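## Task

Scene 1: Inspect the LC port in the 5th of 6 columns counting from the left, 6th of 10 blocks counting down, 2nd of 4 holes counting down. Clean it only if the panel's phone reports it as not clean: push the cleaner fully in until its body stops, then inspect again. If the port is still dirty after two cleanings, it fails. The probe captures an image only while held motionless and fully inserted. Finish with both tools withdrawn and report pass or fail. Unlatching a plug, pushing hard on one, bending the cleaner's nose or pressing the robot hard into the panel can fail the task, as can the robot falling or being left tilted. In finished_scene's answer give only the names, comma-separated (format like answer="comet, unicorn").

## Robot and tools

ROBOT. A LinearBot: an omnidirectional wheeled base with a column about 1.7 m tall. A carriage rides up the column (lift_m, 0 to 1 m) and carries two identical six-joint arms, left and right, each with a two-finger gripper. Arm bases sit roughly 0.57 m + lift_m above the floor; carriage parts hang about 0.15 m lower. Reach is about 0.78 m from the shoulder but only about 0.38 m below the arm base. Parked joints 1-6 are 0, 0.05, 0.05, 1.45, 0, 0. Cameras: carriage_camera (fixed, forward, tilted ~20 degrees down), left_wrist_camera and right_wrist_camera (looking past the fingertips).

FRAMES. Base frame: origin on the floor below the base centre, x forward, y left, z up, metres. left_hand and right_hand report the midpoint between each hand's finger pads in this frame, plus quat_wxyz (hand z along the fingers, fingers open along hand y). These readings can be off, usually the true hand is lower, more so at long reach. base_odometry is in the frame of the base at scene start, counts wheel turns only (slip counts as travel), heading in rad, left positive, -3.142 to 3.142.

move. One action per call; every argument except cameras belongs to the action. An empty call just reports state and images. Arguments:
- base: exactly one key, a relative offset from where the base last measured itself: translate_m (forward +, -2 to 2 m), strafe_m (left +, -2 to 2 m) or rotate_rad (counter-clockwise +, -6.3 to 6.3 rad).
- joints: absolute targets by name, any subset. lift_m 0 to 1 m. For each arm (left_ and right_ prefixes, same ranges): joint1_rad -2.617 to 3.054 (yaw about vertical, 0 forward, + left); joint2_rad 0 to 3.141 (shoulder: 0 upper arm back and level, 1.57 up, 3.14 forward); joint3_rad 0 to 3.141 (elbow, 0 folded, 3.14 straight); joint4_rad -1.57 to 1.57 (wrist pitch, + lifts fingertips); joint5_rad -1.57 to 1.57 (wrist yaw, + turns fingertips to the right, opposite to joint1); joint6_rad -2.094 to 2.094 (roll, + clockwise seen from forearm); gripper_m 0 to 0.093 (pad gap in metres).
- speeds: caps for this action only: translate_m and strafe_m 0.02-0.5 m/s, rotate_rad 0.05-1.57 rad/s, lift_m 0.08-0.25 m/s; defaults are the maxima.
- min_time_s: 0.1-8 s, the shortest duration for each arm and gripper motion; makes paths straighter.
- cameras: list from carriage_camera, left_wrist_camera, right_wrist_camera, all; [] for none.
Motions start together. No action exceeds 15 s; base drives time out at 14 s. Unknown keys make a call invalid; out-of-range values are refused, and a refusal or a stop cancels the later move/wait/finished_scene calls of that reply.

wait(seconds 0-10, cameras) lets time pass without new commands. zoom_image(camera, region [x0,y0,x1,y1] pixels, at most 504 by 504) enlarges part of the newest image, useful for reading the panel's phone and counting columns, blocks and holes. read_manual returns only licence text. finished_scene(scene 1 or 2, answer) ends the scene irreversibly.

RESULT LINES. "move": done, or the worst status. base_status/joint_status per motion: done; off_target (resting short, may still push); contact_stop or time_out (target dropped, holding). "joint command not followed": an arm's targets withheld because it would come within millimetres of itself or the other arm; untangle by sending one arm its current readings with joint1 swung away, then the other arm in a later call. on_its_own lists uncommanded behaviour ("held at" is a target). motor_effort is percent of maximum with the peak in brackets; a lift effort that keeps falling while lowering means a hand rests on something. Joint torques in N m (joints 1-3 wrap at ±28). Gripper readings under a firm grip show up to ~0.005 m narrower than the object; ~0-0.003 when shut empty. MOTOR HOT appears at 75 °C; at 100 °C an OVER-TEMPERATURE FAULT drops that arm for 30-60 s; keys stopped then say limit_stop_at_motor_heat and need resending.

HAZARDS. Arms have no contact stop and keep pushing; the base stops only on wheel effort and ignores arms. Insert probe and cleaner gently and slowly, with min_time_s, and watch effort and wrist images so plugs are not unlatched or pressed, the cleaner nose not bent and the robot not shoved into the panel. Never let the arms press or strike each other. The robot tips more easily with the carriage high, arms extended or loaded, while pushing/pulling, or on sudden stops; a hand z rising without command signals a lean. If pinned after a contact_stop, back off about 0.2 m. Odometry drifts a degree or two after turns. Arms held out at reach heat within minutes, faster loaded, and the scene keeps running while you think, so park arms between steps. Do not drop tools or let anything fall; finish with both tools out of the port and the robot upright.

Each tool is called as name(argument=value, ...), one argument or row to a line, values as JSON.

## Session

move(
)

Scene clock: 0.00 s.
Joint torques (N m): no reading
base_odometry: x=+0.000 y=+0.000 heading=+0.000
base_status: not commanded
joint_positions: lift_m=+0.254 left_joint1_rad=-0.576 left_joint2_rad=+1.219 left_joint3_rad=+0.843 left_joint4_rad=+0.552 left_joint5_rad=+0.198 left_joint6_rad=+0.000 left_gripper_m=+0.01699 right_joint1_rad=+0.415 right_joint2_rad=+1.144 right_joint3_rad=+0.783 right_joint4_rad=+0.330 right_joint5_rad=+0.410 right_joint6_rad=-0.005 right_gripper_m=+0.04615
joint_status: not commanded
motor_effort: lift_m=+39 drive_wheels=-2
left_hand: x=+0.5566 y=+0.0473 z=+1.2025 quat_wxyz=(+0.714, +0.254, +0.591, -0.278) (m; base frame)
right_hand: x=+0.6123 y=-0.2089 z=+1.1483 quat_wxyz=(+0.697, -0.008, +0.717, -0.004) (m; base frame)
pictures: carriage_camera, left_wrist_camera, right_wrist_camera
Images, in order (width x height): carriage_camera 672x504, left_wrist_camera 672x504, right_wrist_camera 672x504.

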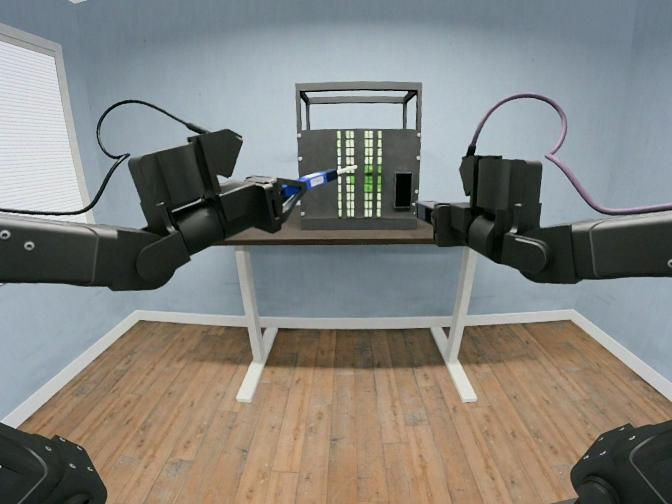

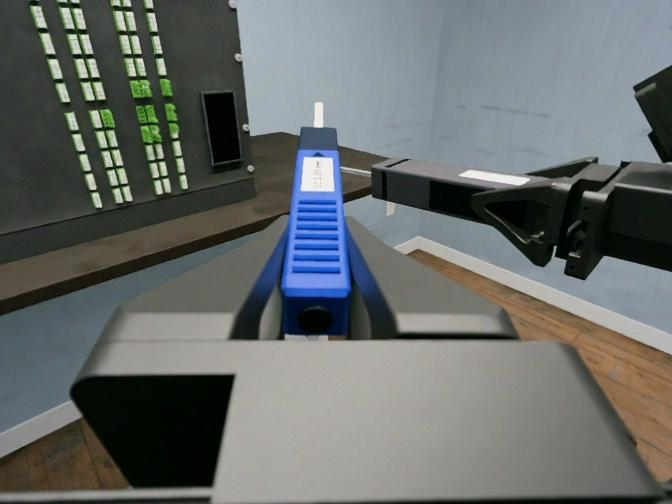

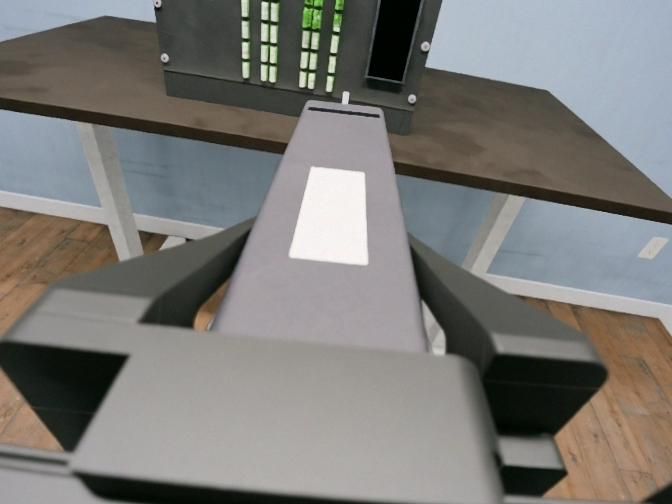

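zoom_image(
  camera="carriage_camera",
  region=[280, 70, 440, 240],
)

zoom_image(
  camera="right_wrist_camera",
  region=[200, 60, 460, 280],
)

zoom_image(
  camera="left_wrist_camera",
  region=[0, 0, 260, 240],
)

zoom_image(
  camera="left_wrist_camera",
  region=[240, 80, 560, 340],
)

Scaled by 2.965 from the camera's 672x504 image, which has a finer 960x720 frame.

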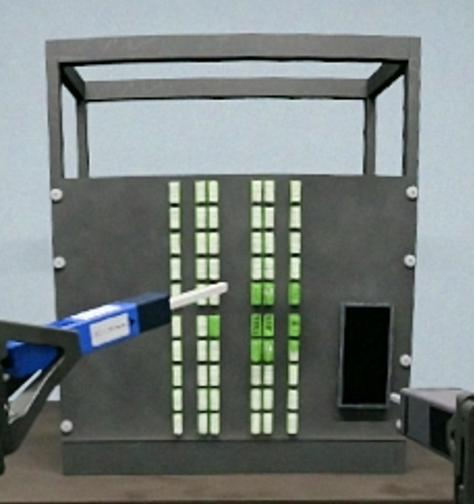

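Scaled by 1.938 from the camera's 672x504 image, which has a finer 960x720 frame.

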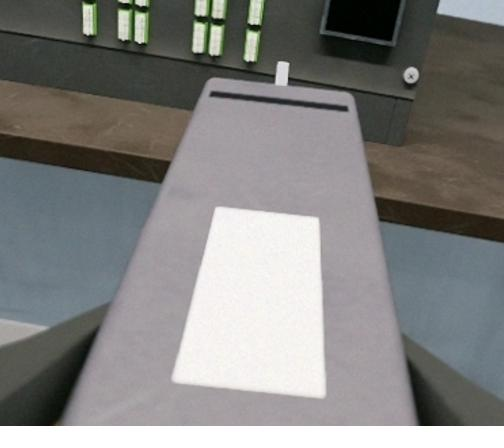

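Scaled by 1.938 from the camera's 672x504 image, which has a finer 960x720 frame.

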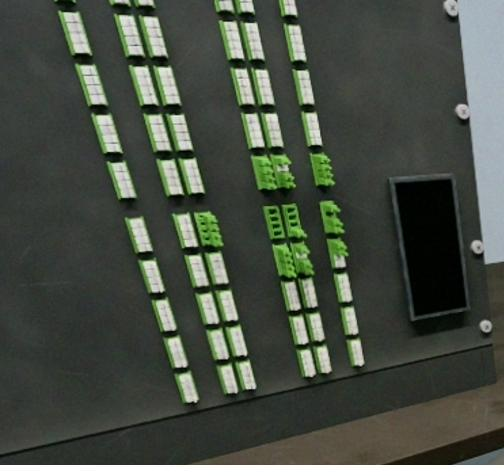

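Scaled by 1.575 from the camera's 672x504 image, which has a finer 960x720 frame.

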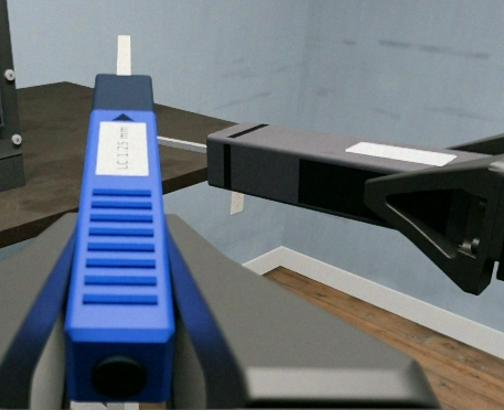

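move(
  joints={"left_joint1_rad":0.3,"left_joint2_rad":0.3,"left_joint3_rad":0.3,"left_joint4_rad":1.2,"left_joint5_rad":0,"left_joint6_rad":0,"right_joint1_rad":0.35,"right_joint2_rad":1.1,"right_joint3_rad":0.75,"right_joint4_rad":0.35,"right_joint5_rad":0.35,"right_joint6_rad":0},
  min_time_s=4,
)

move(
  base={"translate_m":0.35},
  speeds={"translate_m":0.15},
)

zoom_image(
  camera="carriage_camera",
  region=[240, 20, 500, 240],
)

Scene clock: 84.20 s.
Joint torques (N m): left_arm=[0.76 2.32 5.63 0.62 -0.11 0.05] | right_arm=[-0.85 -7.6 7.05 3.04 -0.23 -0.11]
move: off_target
base_odometry: x=+0.000 y=+0.000 heading=+0.000
base_status: not commanded
joint_positions: lift_m=+0.254 left_joint1_rad=+0.294 left_joint2_rad=+0.313 left_joint3_rad=+0.309 left_joint4_rad=+1.189 left_joint5_rad=+0.013 left_joint6_rad=+0.000 left_gripper_m=+0.01699 right_joint1_rad=+0.358 right_joint2_rad=+1.136 right_joint3_rad=+0.757 right_joint4_rad=+0.303 right_joint5_rad=+0.366 right_joint6_rad=-0.005 right_gripper_m=+0.04615
joint_status: right_joint4_rad off_target (ended at +0.303, target +0.350); the others done
motor_effort: lift_m=+40(40) drive_wheels=-1(4)
left_hand: x=+0.3265 y=+0.3335 z=+1.3158 quat_wxyz=(+0.971, -0.022, +0.190, +0.142) (m; base frame)
right_hand: x=+0.6145 y=-0.2245 z=+1.1323 quat_wxyz=(+0.682, -0.009, +0.732, -0.014) (m; base frame)
pictures: carriage_camera, left_wrist_camera, right_wrist_camera
Images, in order (width x height): carriage_camera 672x504, left_wrist_camera 672x504, right_wrist_camera 672x504.

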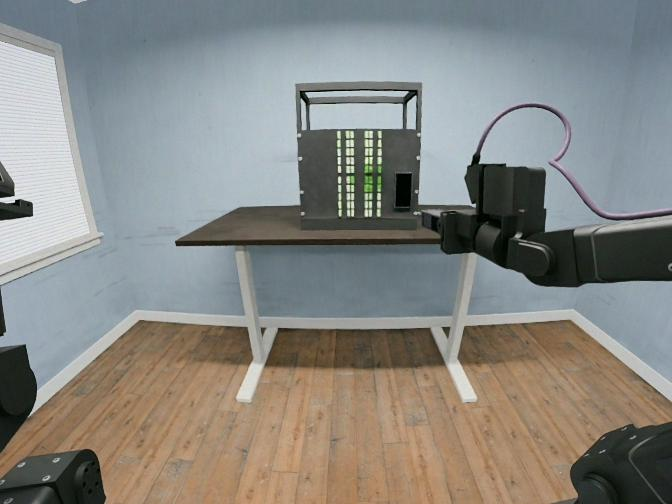

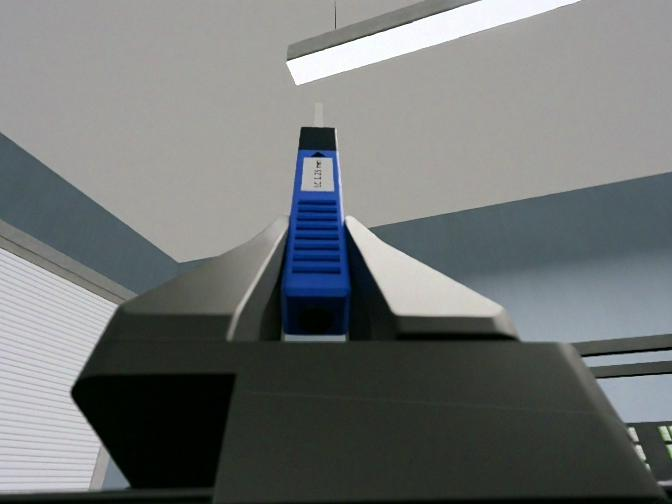

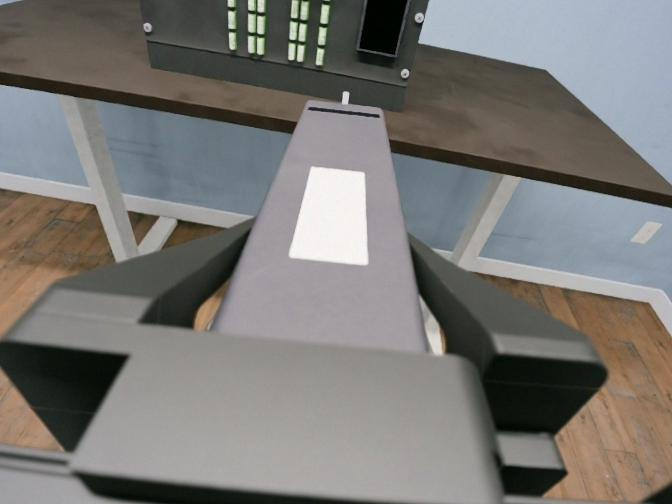

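Scene clock: 87.53 s.
Joint torques (N m): left_arm=[0.77 2.36 5.67 0.52 -0.1 0.05] | right_arm=[-0.87 -7.16 7.1 3.11 -0.23 -0.08]
move: done
base_odometry: x=+0.350 y=+0.000 heading=-0.001
base_status: done
joint_positions: lift_m=+0.254 left_joint1_rad=+0.294 left_joint2_rad=+0.313 left_joint3_rad=+0.309 left_joint4_rad=+1.195 left_joint5_rad=+0.011 left_joint6_rad=+0.000 left_gripper_m=+0.01699 right_joint1_rad=+0.358 right_joint2_rad=+1.133 right_joint3_rad=+0.757 right_joint4_rad=+0.299 right_joint5_rad=+0.364 right_joint6_rad=-0.005 right_gripper_m=+0.04615
joint_status: not commanded
motor_effort: lift_m=+40(41) drive_wheels=-8(14)
left_hand: x=+0.3252 y=+0.3335 z=+1.3163 quat_wxyz=(+0.972, -0.022, +0.188, +0.143) (m; base frame)
right_hand: x=+0.6138 y=-0.2244 z=+1.1325 quat_wxyz=(+0.681, -0.009, +0.732, -0.013) (m; base frame)
pictures: carriage_camera, left_wrist_camera, right_wrist_camera
Images, in order (width x height): carriage_camera 672x504, left_wrist_camera 672x504, right_wrist_camera 672x504.

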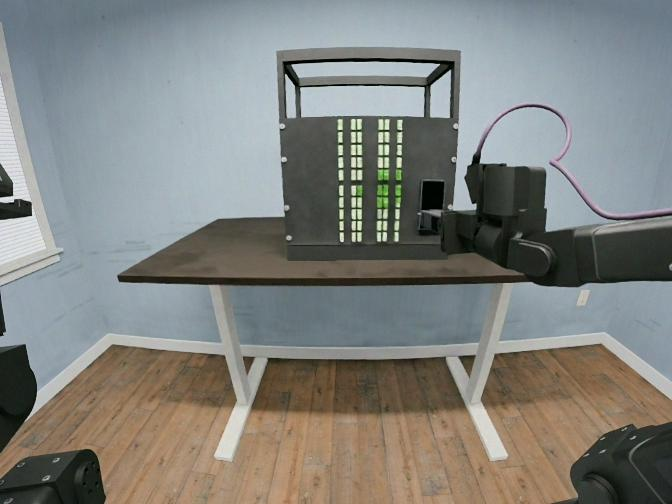

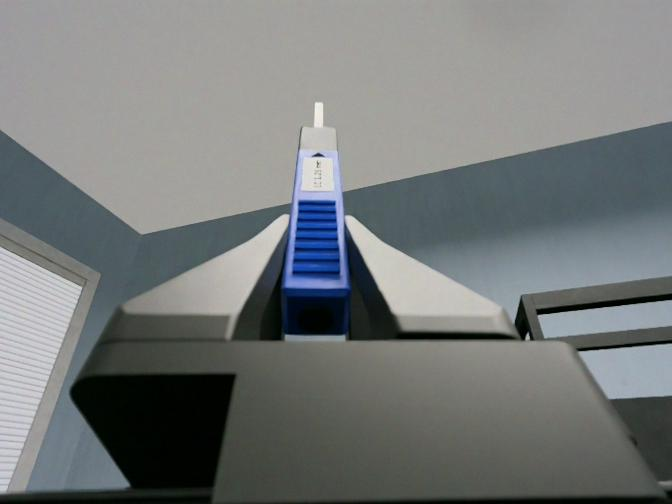

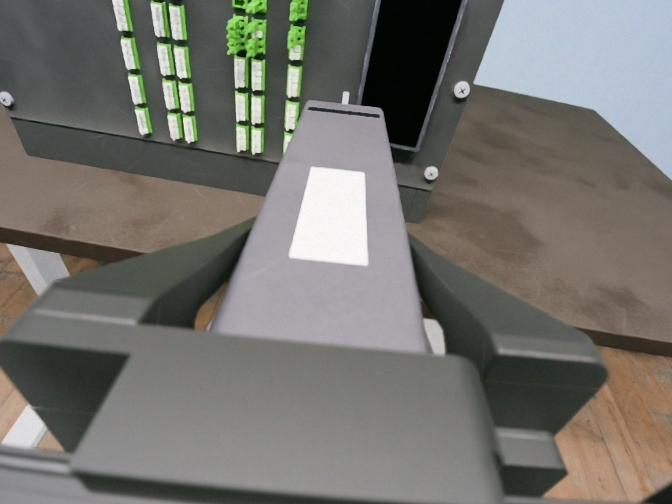

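Scaled by 1.938 from the camera's 672x504 image, which has a finer 960x720 frame.

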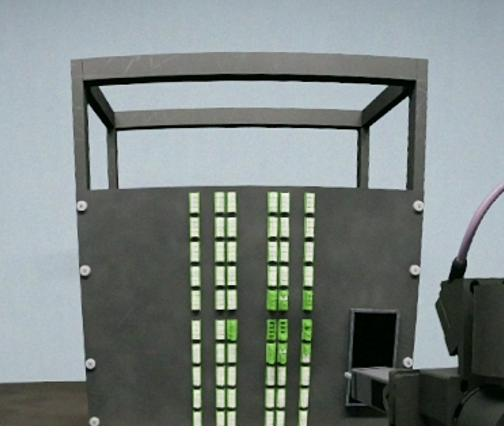

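move(
  joints={"lift_m":0.30,"right_joint1_rad":0.35,"right_joint2_rad":1.1,"right_joint3_rad":0.75,"right_joint4_rad":0.40,"right_joint5_rad":0.35,"right_joint6_rad":0},
  min_time_s=2,
)

zoom_image(
  camera="carriage_camera",
  region=[340, 130, 560, 300],
)

zoom_image(
  camera="right_wrist_camera",
  region=[150, 0, 530, 290],
)

Scene clock: 147.50 s.
Joint torques (N m): left_arm=[0.77 2.67 6.22 0.54 -0.1 0.05] | right_arm=[-0.81 -6.52 7.95 3.32 -0.23 -0.09]
move: off_target
base_odometry: x=+0.350 y=+0.000 heading=-0.001
base_status: not commanded
joint_positions: lift_m=+0.300 left_joint1_rad=+0.294 left_joint2_rad=+0.310 left_joint3_rad=+0.302 left_joint4_rad=+1.195 left_joint5_rad=+0.011 left_joint6_rad=+0.000 left_gripper_m=+0.01699 right_joint1_rad=+0.358 right_joint2_rad=+1.125 right_joint3_rad=+0.746 right_joint4_rad=+0.331 right_joint5_rad=+0.363 right_joint6_rad=-0.005 right_gripper_m=+0.04615
joint_status: right_joint4_rad off_target (ended at +0.331, target +0.400); the others done
motor_effort: lift_m=+40(49) drive_wheels=-8(11)
left_hand: x=+0.3260 y=+0.3337 z=+1.3596 quat_wxyz=(+0.971, -0.023, +0.189, +0.142) (m; base frame)
right_hand: x=+0.6124 y=-0.2249 z=+1.1831 quat_wxyz=(+0.691, -0.006, +0.723, -0.009) (m; base frame)
pictures: carriage_camera, left_wrist_camera, right_wrist_camera
Images, in order (width x height): carriage_camera 672x504, left_wrist_camera 672x504, right_wrist_camera 672x504.

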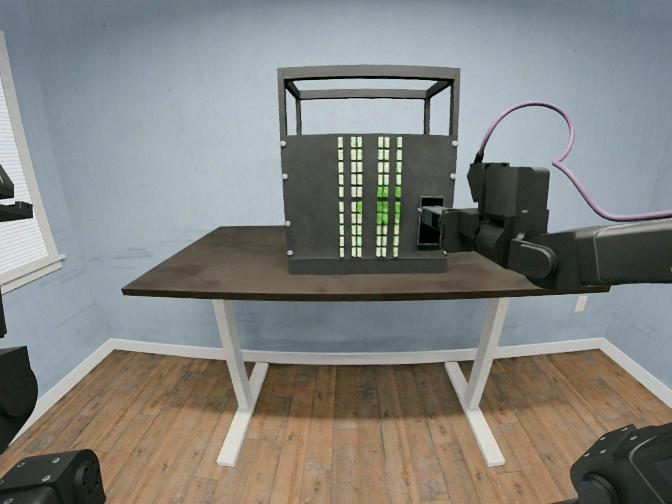

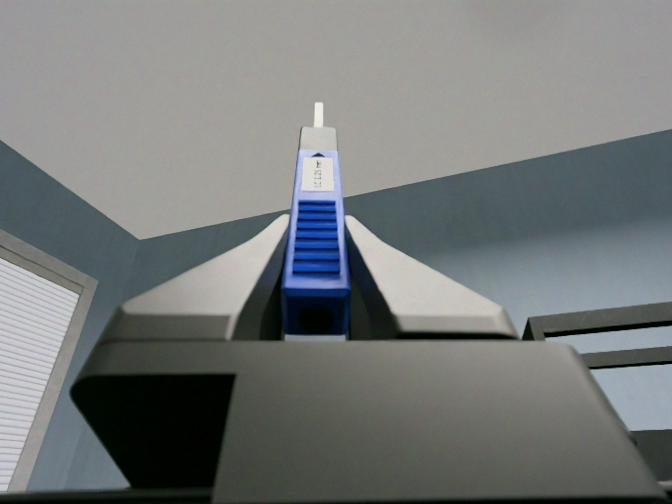

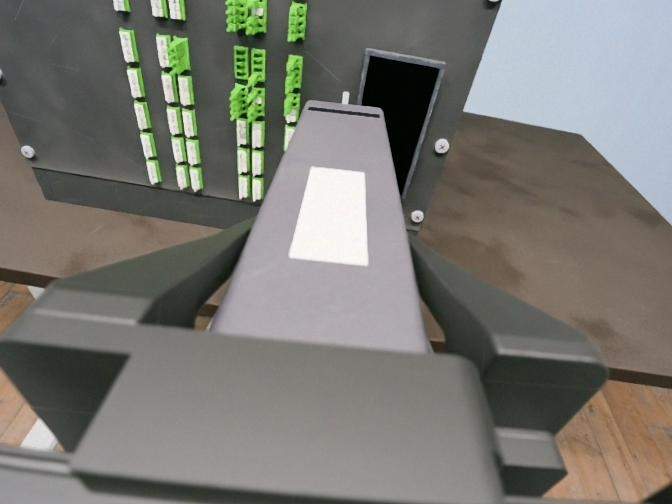

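Scaled by 2.291 from the camera's 672x504 image, which has a finer 960x720 frame.

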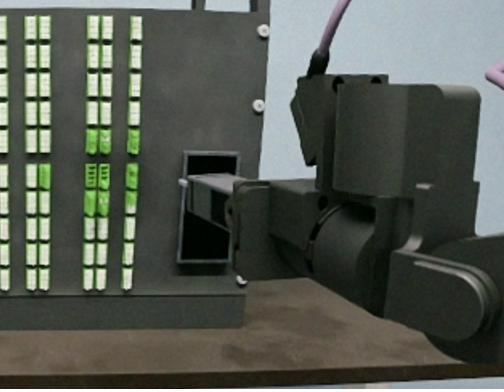

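Scaled by 1.326 from the camera's 672x504 image, which has a finer 960x720 frame.

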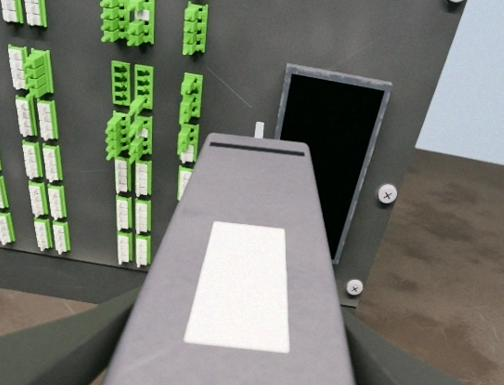

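move(
  base={"strafe_m":0.065},
  speeds={"strafe_m":0.1},
  cameras=[],
)

move(
  base={"translate_m":0.07},
  speeds={"translate_m":0.08},
)

zoom_image(
  camera="carriage_camera",
  region=[340, 130, 500, 290],
)

zoom_image(
  camera="right_wrist_camera",
  region=[250, 0, 490, 180],
)

Scene clock: 187.40 s.
Joint torques (N m): left_arm=[0.54 2.67 6.22 0.53 -0.04 0.05] | right_arm=[-0.59 -6.42 7.88 3.27 -0.16 -0.1]
move: done
base_odometry: x=+0.350 y=+0.065 heading=-0.001
base_status: done
joint_positions: lift_m=+0.300 left_joint1_rad=+0.295 left_joint2_rad=+0.310 left_joint3_rad=+0.302 left_joint4_rad=+1.196 left_joint5_rad=+0.009 left_joint6_rad=+0.000 left_gripper_m=+0.01699 right_joint1_rad=+0.355 right_joint2_rad=+1.125 right_joint3_rad=+0.746 right_joint4_rad=+0.333 right_joint5_rad=+0.360 right_joint6_rad=-0.005 right_gripper_m=+0.04615
joint_status: not commanded
motor_effort: lift_m=+40(41) drive_wheels=-2(11)
left_hand: x=+0.3257 y=+0.3342 z=+1.3597 quat_wxyz=(+0.971, -0.024, +0.189, +0.143) (m; base frame)
right_hand: x=+0.6127 y=-0.2255 z=+1.1835 quat_wxyz=(+0.692, -0.006, +0.722, -0.009) (m; base frame)
pictures: none
No camera images: "cameras" was empty.

Scene clock: 188.90 s.
Joint torques (N m): left_arm=[0.68 2.8 6.19 0.5 -0.07 0.05] | right_arm=[-1.61 1.57 8.13 2.62 -0.17 -0.09]
move: done
base_odometry: x=+0.420 y=+0.065 heading=-0.001
base_status: done
joint_positions: lift_m=+0.300 left_joint1_rad=+0.295 left_joint2_rad=+0.310 left_joint3_rad=+0.302 left_joint4_rad=+1.197 left_joint5_rad=+0.008 left_joint6_rad=+0.000 left_gripper_m=+0.01699 right_joint1_rad=+0.366 right_joint2_rad=+1.048 right_joint3_rad=+0.742 right_joint4_rad=+0.385 right_joint5_rad=+0.357 right_joint6_rad=-0.005 right_gripper_m=+0.04615
joint_status: not commanded
on_its_own: right_joint4_rad moved +0.051 to your old target +0.400
motor_effort: lift_m=+40(41) drive_wheels=+3(10)
left_hand: x=+0.3254 y=+0.3341 z=+1.3598 quat_wxyz=(+0.971, -0.024, +0.188, +0.143) (m; base frame)
right_hand: x=+0.5962 y=-0.2268 z=+1.2219 quat_wxyz=(+0.733, +0.005, +0.681, +0.011) (m; base frame)
pictures: carriage_camera, left_wrist_camera, right_wrist_camera
Images, in order (width x height): carriage_camera 672x504, left_wrist_camera 672x504, right_wrist_camera 672x504.

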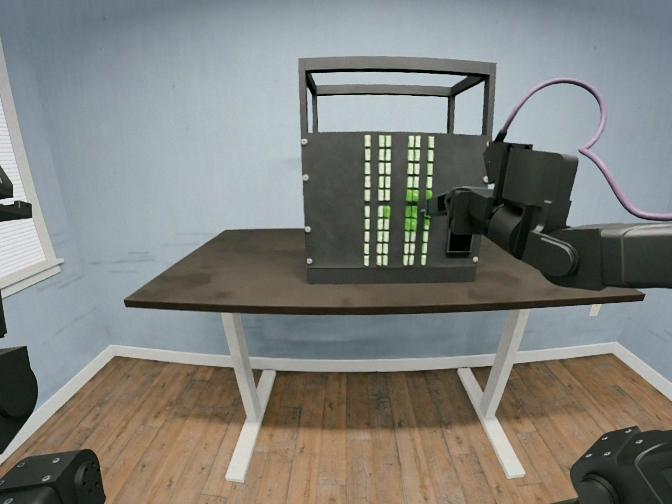

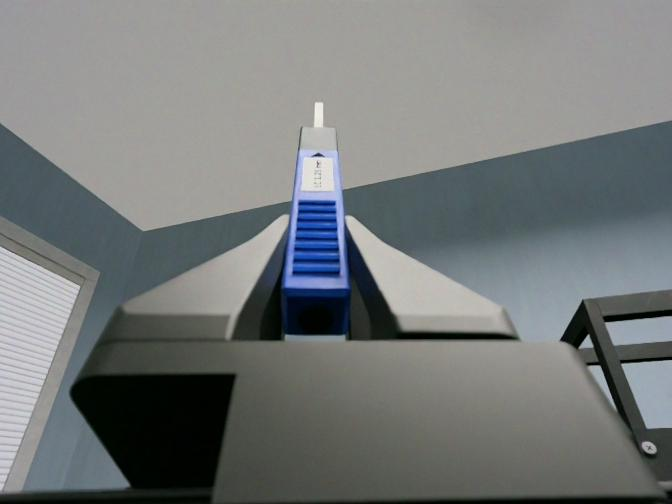

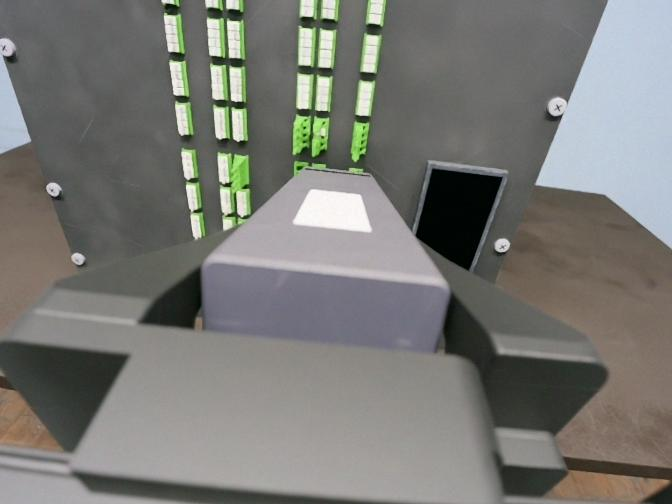

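Scaled by 3.150 from the camera's 672x504 image, which has a finer 960x720 frame.

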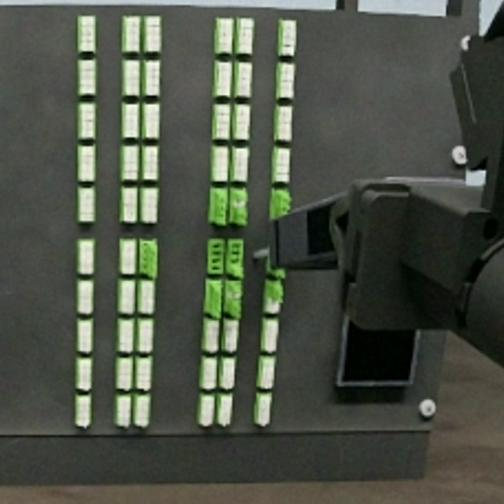

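Scaled by 2.100 from the camera's 672x504 image, which has a finer 960x720 frame.

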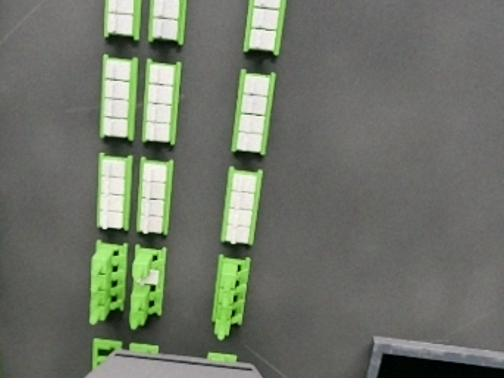

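move(
  base={"translate_m":-0.12},
  speeds={"translate_m":0.1},
)

zoom_image(
  camera="right_wrist_camera",
  region=[200, 0, 500, 220],
)

zoom_image(
  camera="carriage_camera",
  region=[340, 130, 500, 290],
)

Scene clock: 198.50 s.
Joint torques (N m): left_arm=[0.65 2.69 6.22 0.46 -0.07 0.05] | right_arm=[-0.81 -4.51 8.34 3.13 -0.16 -0.07]
move: done
base_odometry: x=+0.300 y=+0.065 heading=-0.001
base_status: done
joint_positions: lift_m=+0.300 left_joint1_rad=+0.295 left_joint2_rad=+0.310 left_joint3_rad=+0.302 left_joint4_rad=+1.198 left_joint5_rad=+0.008 left_joint6_rad=+0.000 left_gripper_m=+0.01699 right_joint1_rad=+0.357 right_joint2_rad=+1.106 right_joint3_rad=+0.742 right_joint4_rad=+0.345 right_joint5_rad=+0.357 right_joint6_rad=-0.004 right_gripper_m=+0.04614
joint_status: not commanded
motor_effort: lift_m=+40(41) drive_wheels=-2(13)
left_hand: x=+0.3253 y=+0.3341 z=+1.3599 quat_wxyz=(+0.971, -0.024, +0.188, +0.143) (m; base frame)
right_hand: x=+0.6089 y=-0.2256 z=+1.1913 quat_wxyz=(+0.701, -0.004, +0.713, -0.004) (m; base frame)
pictures: carriage_camera, left_wrist_camera, right_wrist_camera
Images, in order (width x height): carriage_camera 672x504, left_wrist_camera 672x504, right_wrist_camera 672x504.

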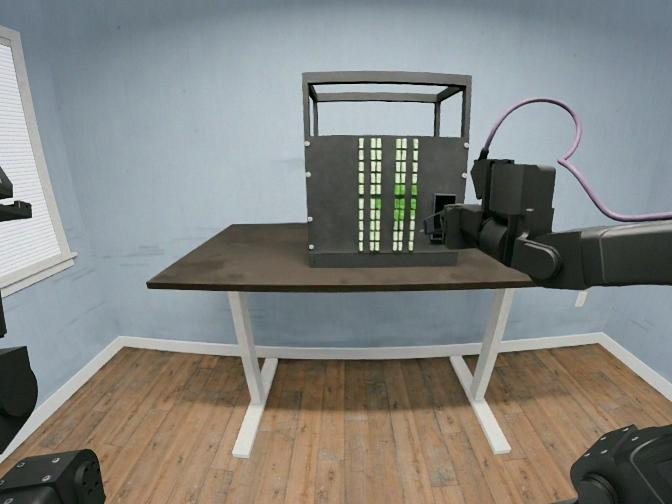

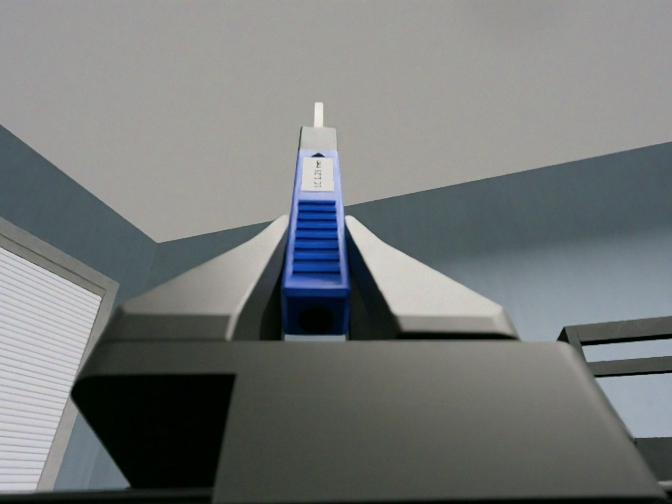

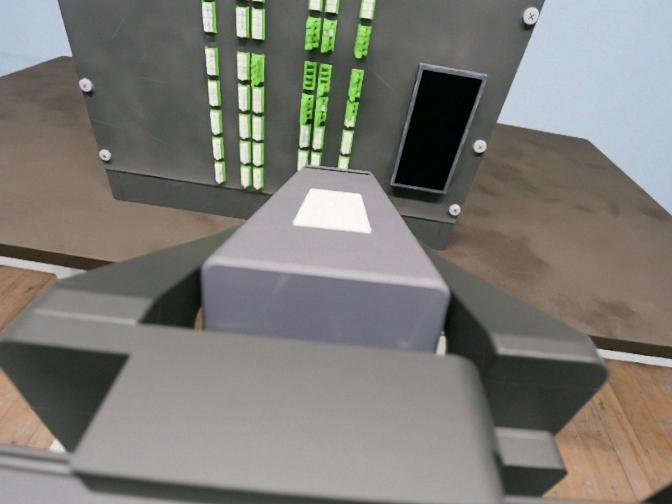

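Scaled by 1.680 from the camera's 672x504 image, which has a finer 960x720 frame.

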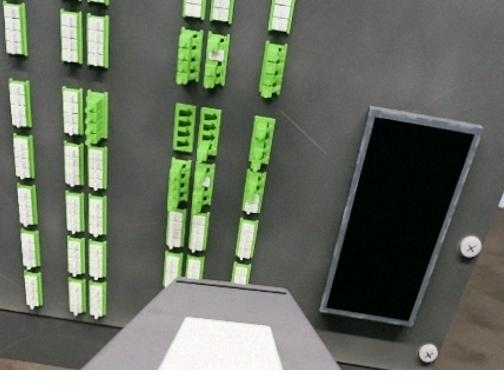

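Scaled by 3.150 from the camera's 672x504 image, which has a finer 960x720 frame.

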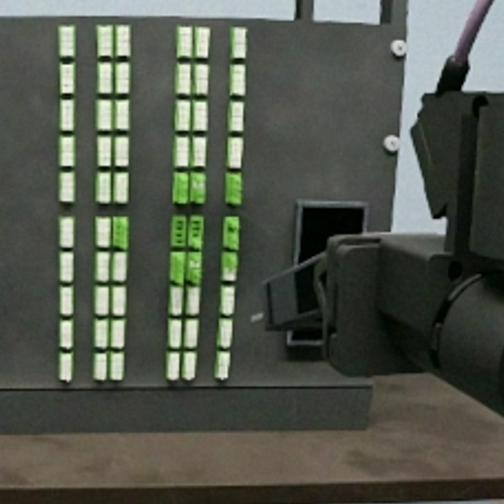

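move(
  base={"translate_m":0.09},
  joints={"lift_m":0.15},
  speeds={"translate_m":0.1,"lift_m":0.1},
)

zoom_image(
  camera="carriage_camera",
  region=[340, 130, 560, 300],
)

Scene clock: 241.93 s.
Joint torques (N m): left_arm=[0.66 2.78 5.97 0.41 -0.05 0.05] | right_arm=[-0.79 -4.48 8.23 3.14 -0.15 -0.11]
move: done
base_odometry: x=+0.390 y=+0.065 heading=+0.000
base_status: done
joint_positions: lift_m=+0.150 left_joint1_rad=+0.295 left_joint2_rad=+0.309 left_joint3_rad=+0.301 left_joint4_rad=+1.199 left_joint5_rad=+0.007 left_joint6_rad=+0.000 left_gripper_m=+0.01699 right_joint1_rad=+0.357 right_joint2_rad=+1.106 right_joint3_rad=+0.742 right_joint4_rad=+0.346 right_joint5_rad=+0.357 right_joint6_rad=-0.004 right_gripper_m=+0.04614
joint_status: all done
motor_effort: lift_m=+40(41) drive_wheels=-6(14)
left_hand: x=+0.3248 y=+0.3342 z=+1.2100 quat_wxyz=(+0.972, -0.024, +0.187, +0.143) (m; base frame)
right_hand: x=+0.6089 y=-0.2256 z=+1.0415 quat_wxyz=(+0.701, -0.004, +0.713, -0.004) (m; base frame)
pictures: carriage_camera, left_wrist_camera, right_wrist_camera
Images, in order (width x height): carriage_camera 672x504, left_wrist_camera 672x504, right_wrist_camera 672x504.

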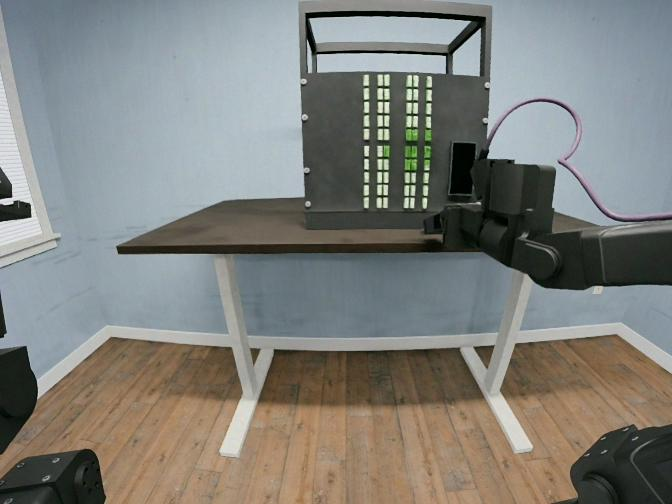

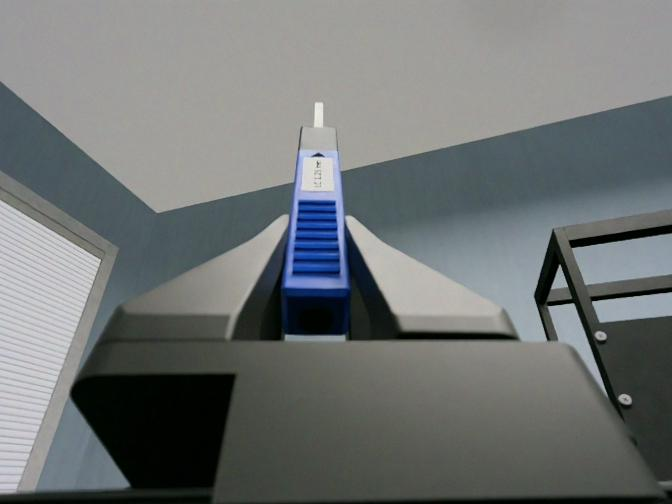

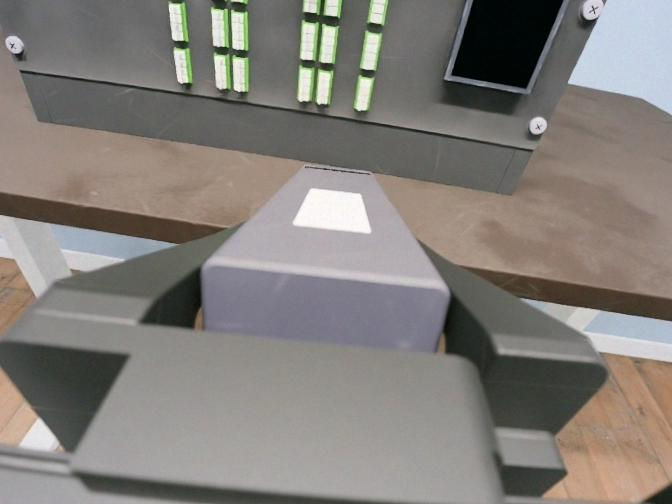

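Scaled by 2.291 from the camera's 672x504 image, which has a finer 960x720 frame.

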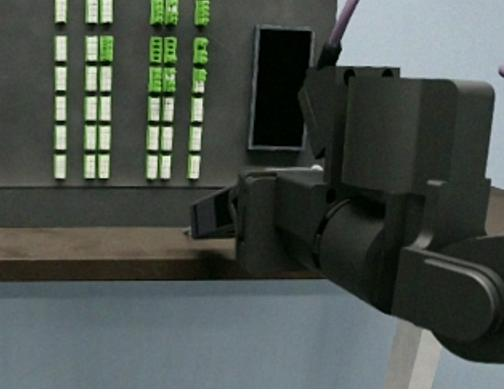

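move(
  joints={"lift_m":0.11},
  speeds={"lift_m":0.08},
  cameras=["carriage_camera","right_wrist_camera"],
)

zoom_image(
  camera="carriage_camera",
  region=[400, 130, 520, 250],
)

Scene clock: 249.80 s.
Joint torques (N m): left_arm=[0.66 2.8 6.27 0.49 -0.05 0.05] | right_arm=[-0.79 -4.42 8.27 2.13 -0.19 -0.08]
move: done
base_odometry: x=+0.390 y=+0.065 heading=+0.000
base_status: not commanded
joint_positions: lift_m=+0.110 left_joint1_rad=+0.295 left_joint2_rad=+0.309 left_joint3_rad=+0.301 left_joint4_rad=+1.199 left_joint5_rad=+0.007 left_joint6_rad=+0.000 left_gripper_m=+0.01699 right_joint1_rad=+0.357 right_joint2_rad=+1.106 right_joint3_rad=+0.742 right_joint4_rad=+0.423 right_joint5_rad=+0.357 right_joint6_rad=-0.004 right_gripper_m=+0.04614
joint_status: all done
motor_effort: lift_m=+37(40) drive_wheels=-6(8)
left_hand: x=+0.3250 y=+0.3342 z=+1.1699 quat_wxyz=(+0.971, -0.024, +0.187, +0.143) (m; base frame)
right_hand: x=+0.6085 y=-0.2257 z=+1.0200 quat_wxyz=(+0.726, +0.006, +0.687, +0.006) (m; base frame)
pictures: carriage_camera, right_wrist_camera
Images, in order (width x height): carriage_camera 672x504, right_wrist_camera 672x504.

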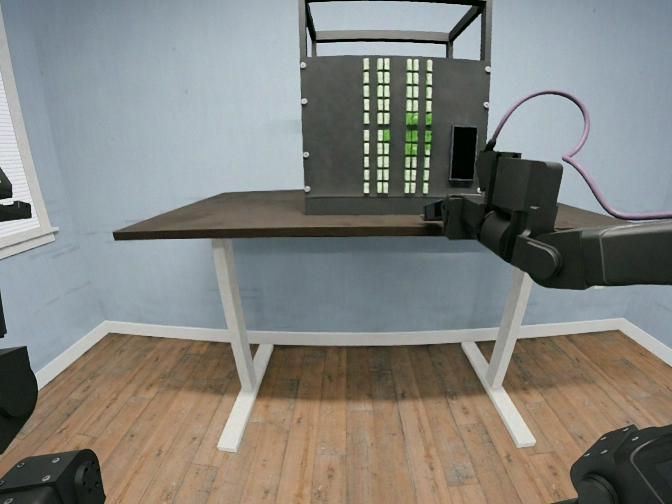

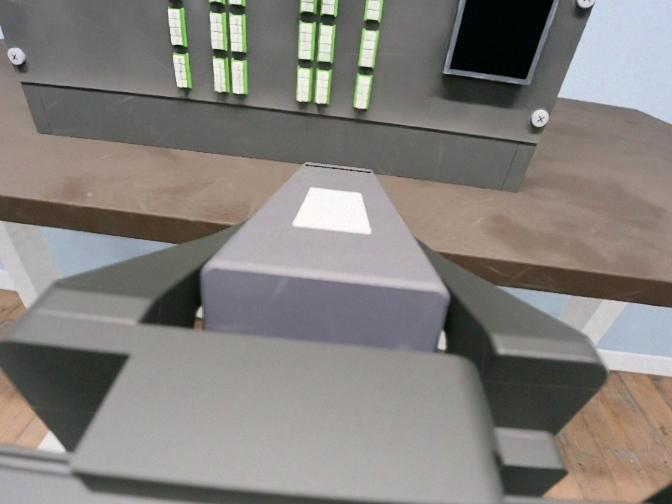

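Scaled by 4.200 from the camera's 672x504 image, which has a finer 960x720 frame.

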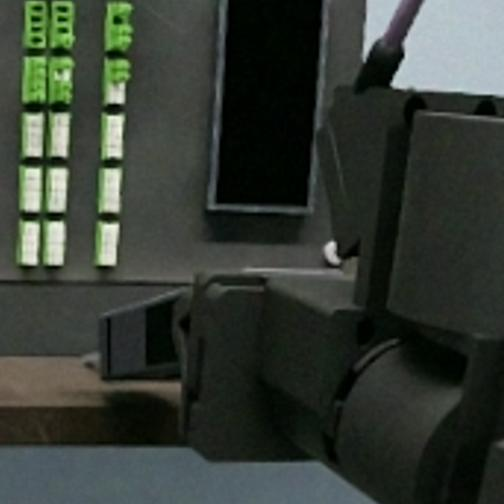

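move(
  joints={"lift_m":0.08},
  speeds={"lift_m":0.08},
  cameras=["carriage_camera","right_wrist_camera"],
)

zoom_image(
  camera="carriage_camera",
  region=[400, 130, 520, 250],
)

Scene clock: 268.23 s.
Joint torques (N m): left_arm=[0.66 2.73 6.28 0.49 -0.06 0.05] | right_arm=[-0.87 -3.95 8.21 1.6 -0.19 -0.06]
move: done
base_odometry: x=+0.390 y=+0.065 heading=+0.000
base_status: not commanded
joint_positions: lift_m=+0.080 left_joint1_rad=+0.295 left_joint2_rad=+0.309 left_joint3_rad=+0.301 left_joint4_rad=+1.199 left_joint5_rad=+0.007 left_joint6_rad=+0.000 left_gripper_m=+0.01699 right_joint1_rad=+0.357 right_joint2_rad=+1.101 right_joint3_rad=+0.742 right_joint4_rad=+0.466 right_joint5_rad=+0.357 right_joint6_rad=-0.004 right_gripper_m=+0.04614
joint_status: all done
motor_effort: lift_m=+38(39) drive_wheels=-7(7)
left_hand: x=+0.3250 y=+0.3342 z=+1.1399 quat_wxyz=(+0.971, -0.024, +0.187, +0.143) (m; base frame)
right_hand: x=+0.6066 y=-0.2264 z=+1.0021 quat_wxyz=(+0.742, +0.012, +0.671, +0.012) (m; base frame)
pictures: carriage_camera, right_wrist_camera
Images, in order (width x height): carriage_camera 672x504, right_wrist_camera 672x504.

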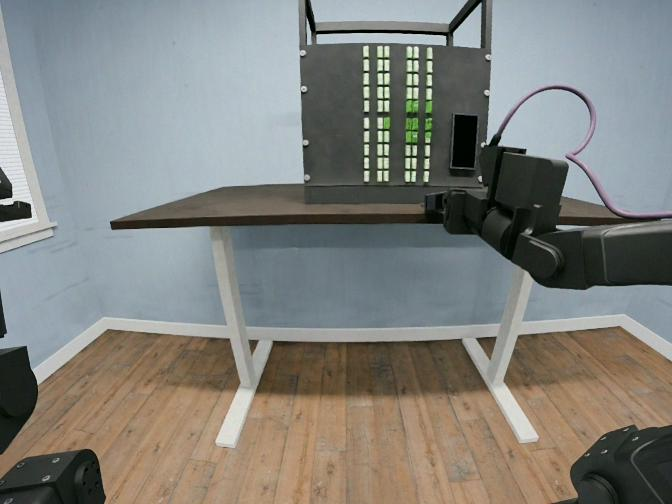

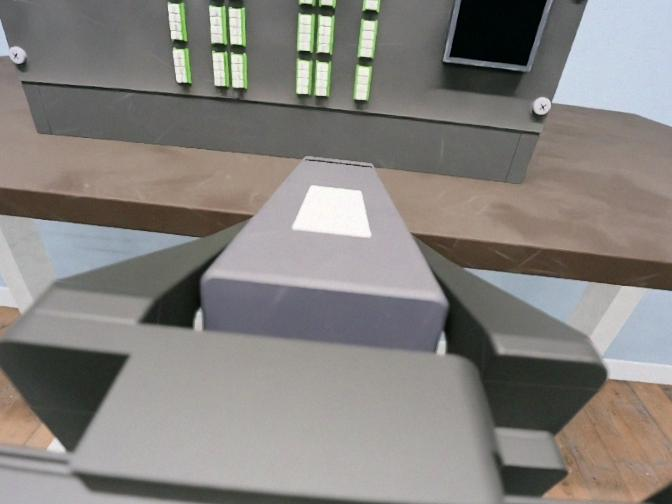

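Scaled by 4.200 from the camera's 672x504 image, which has a finer 960x720 frame.

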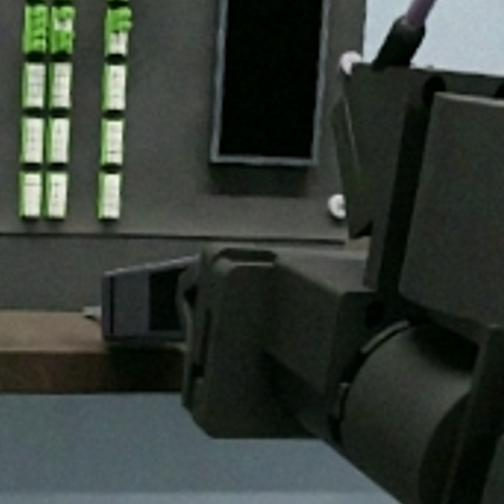

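move(
  joints={"lift_m":0.055,"right_joint4_rad":0.35},
  min_time_s=2,
  speeds={"lift_m":0.08},
  cameras=["carriage_camera","right_wrist_camera"],
)

zoom_image(
  camera="carriage_camera",
  region=[400, 130, 520, 250],
)

Scene clock: 277.73 s.
Joint torques (N m): left_arm=[0.68 2.73 6.28 0.48 -0.06 0.05] | right_arm=[-0.8 -3.33 7.9 0.64 -0.19 -0.11]
move: off_target
base_odometry: x=+0.390 y=+0.065 heading=+0.000
base_status: not commanded
joint_positions: lift_m=+0.055 left_joint1_rad=+0.295 left_joint2_rad=+0.309 left_joint3_rad=+0.301 left_joint4_rad=+1.199 left_joint5_rad=+0.007 left_joint6_rad=+0.000 left_gripper_m=+0.01699 right_joint1_rad=+0.357 right_joint2_rad=+1.096 right_joint3_rad=+0.746 right_joint4_rad=+0.493 right_joint5_rad=+0.357 right_joint6_rad=-0.006 right_gripper_m=+0.04614
joint_status: right_joint4_rad off_target (ended at +0.493, target +0.350); the others done
motor_effort: lift_m=+38(39) drive_wheels=-5(8)
left_hand: x=+0.3250 y=+0.3342 z=+1.1149 quat_wxyz=(+0.971, -0.024, +0.187, +0.143) (m; base frame)
right_hand: x=+0.6049 y=-0.2270 z=+0.9872 quat_wxyz=(+0.753, +0.016, +0.658, +0.016) (m; base frame)
pictures: carriage_camera, right_wrist_camera
Images, in order (width x height): carriage_camera 672x504, right_wrist_camera 672x504.

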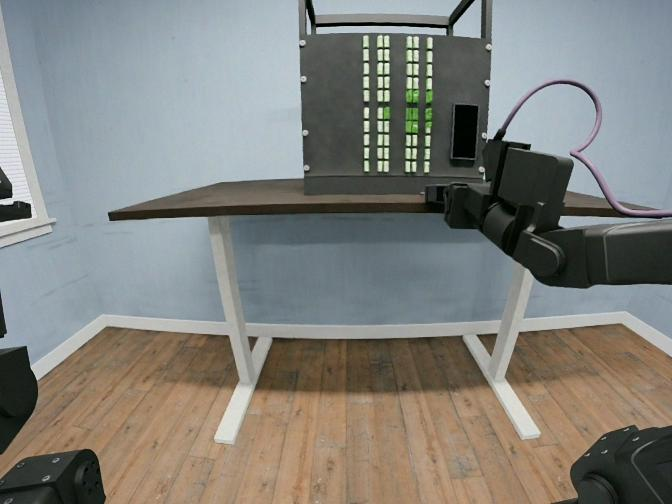

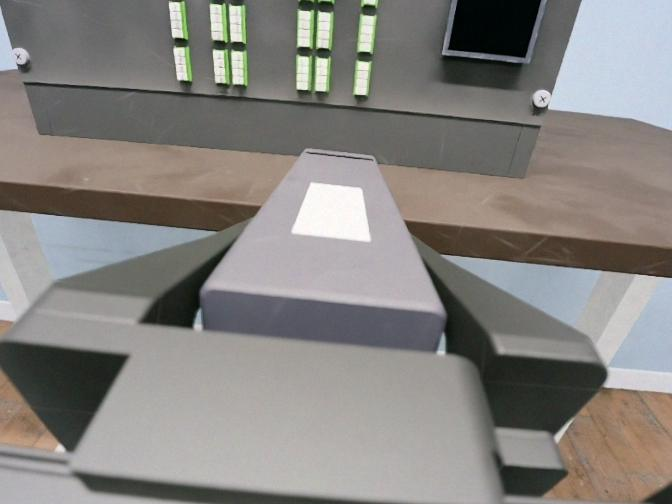

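Scaled by 4.200 from the camera's 672x504 image, which has a finer 960x720 frame.

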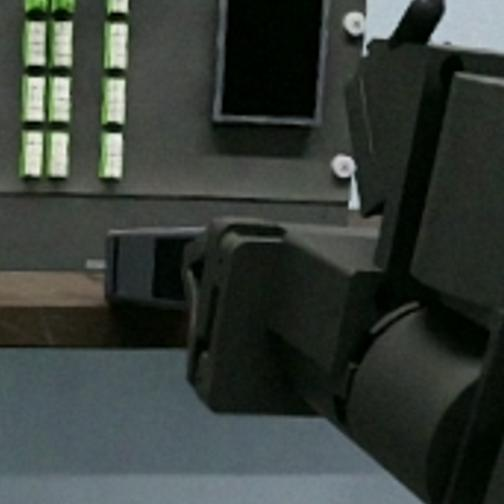

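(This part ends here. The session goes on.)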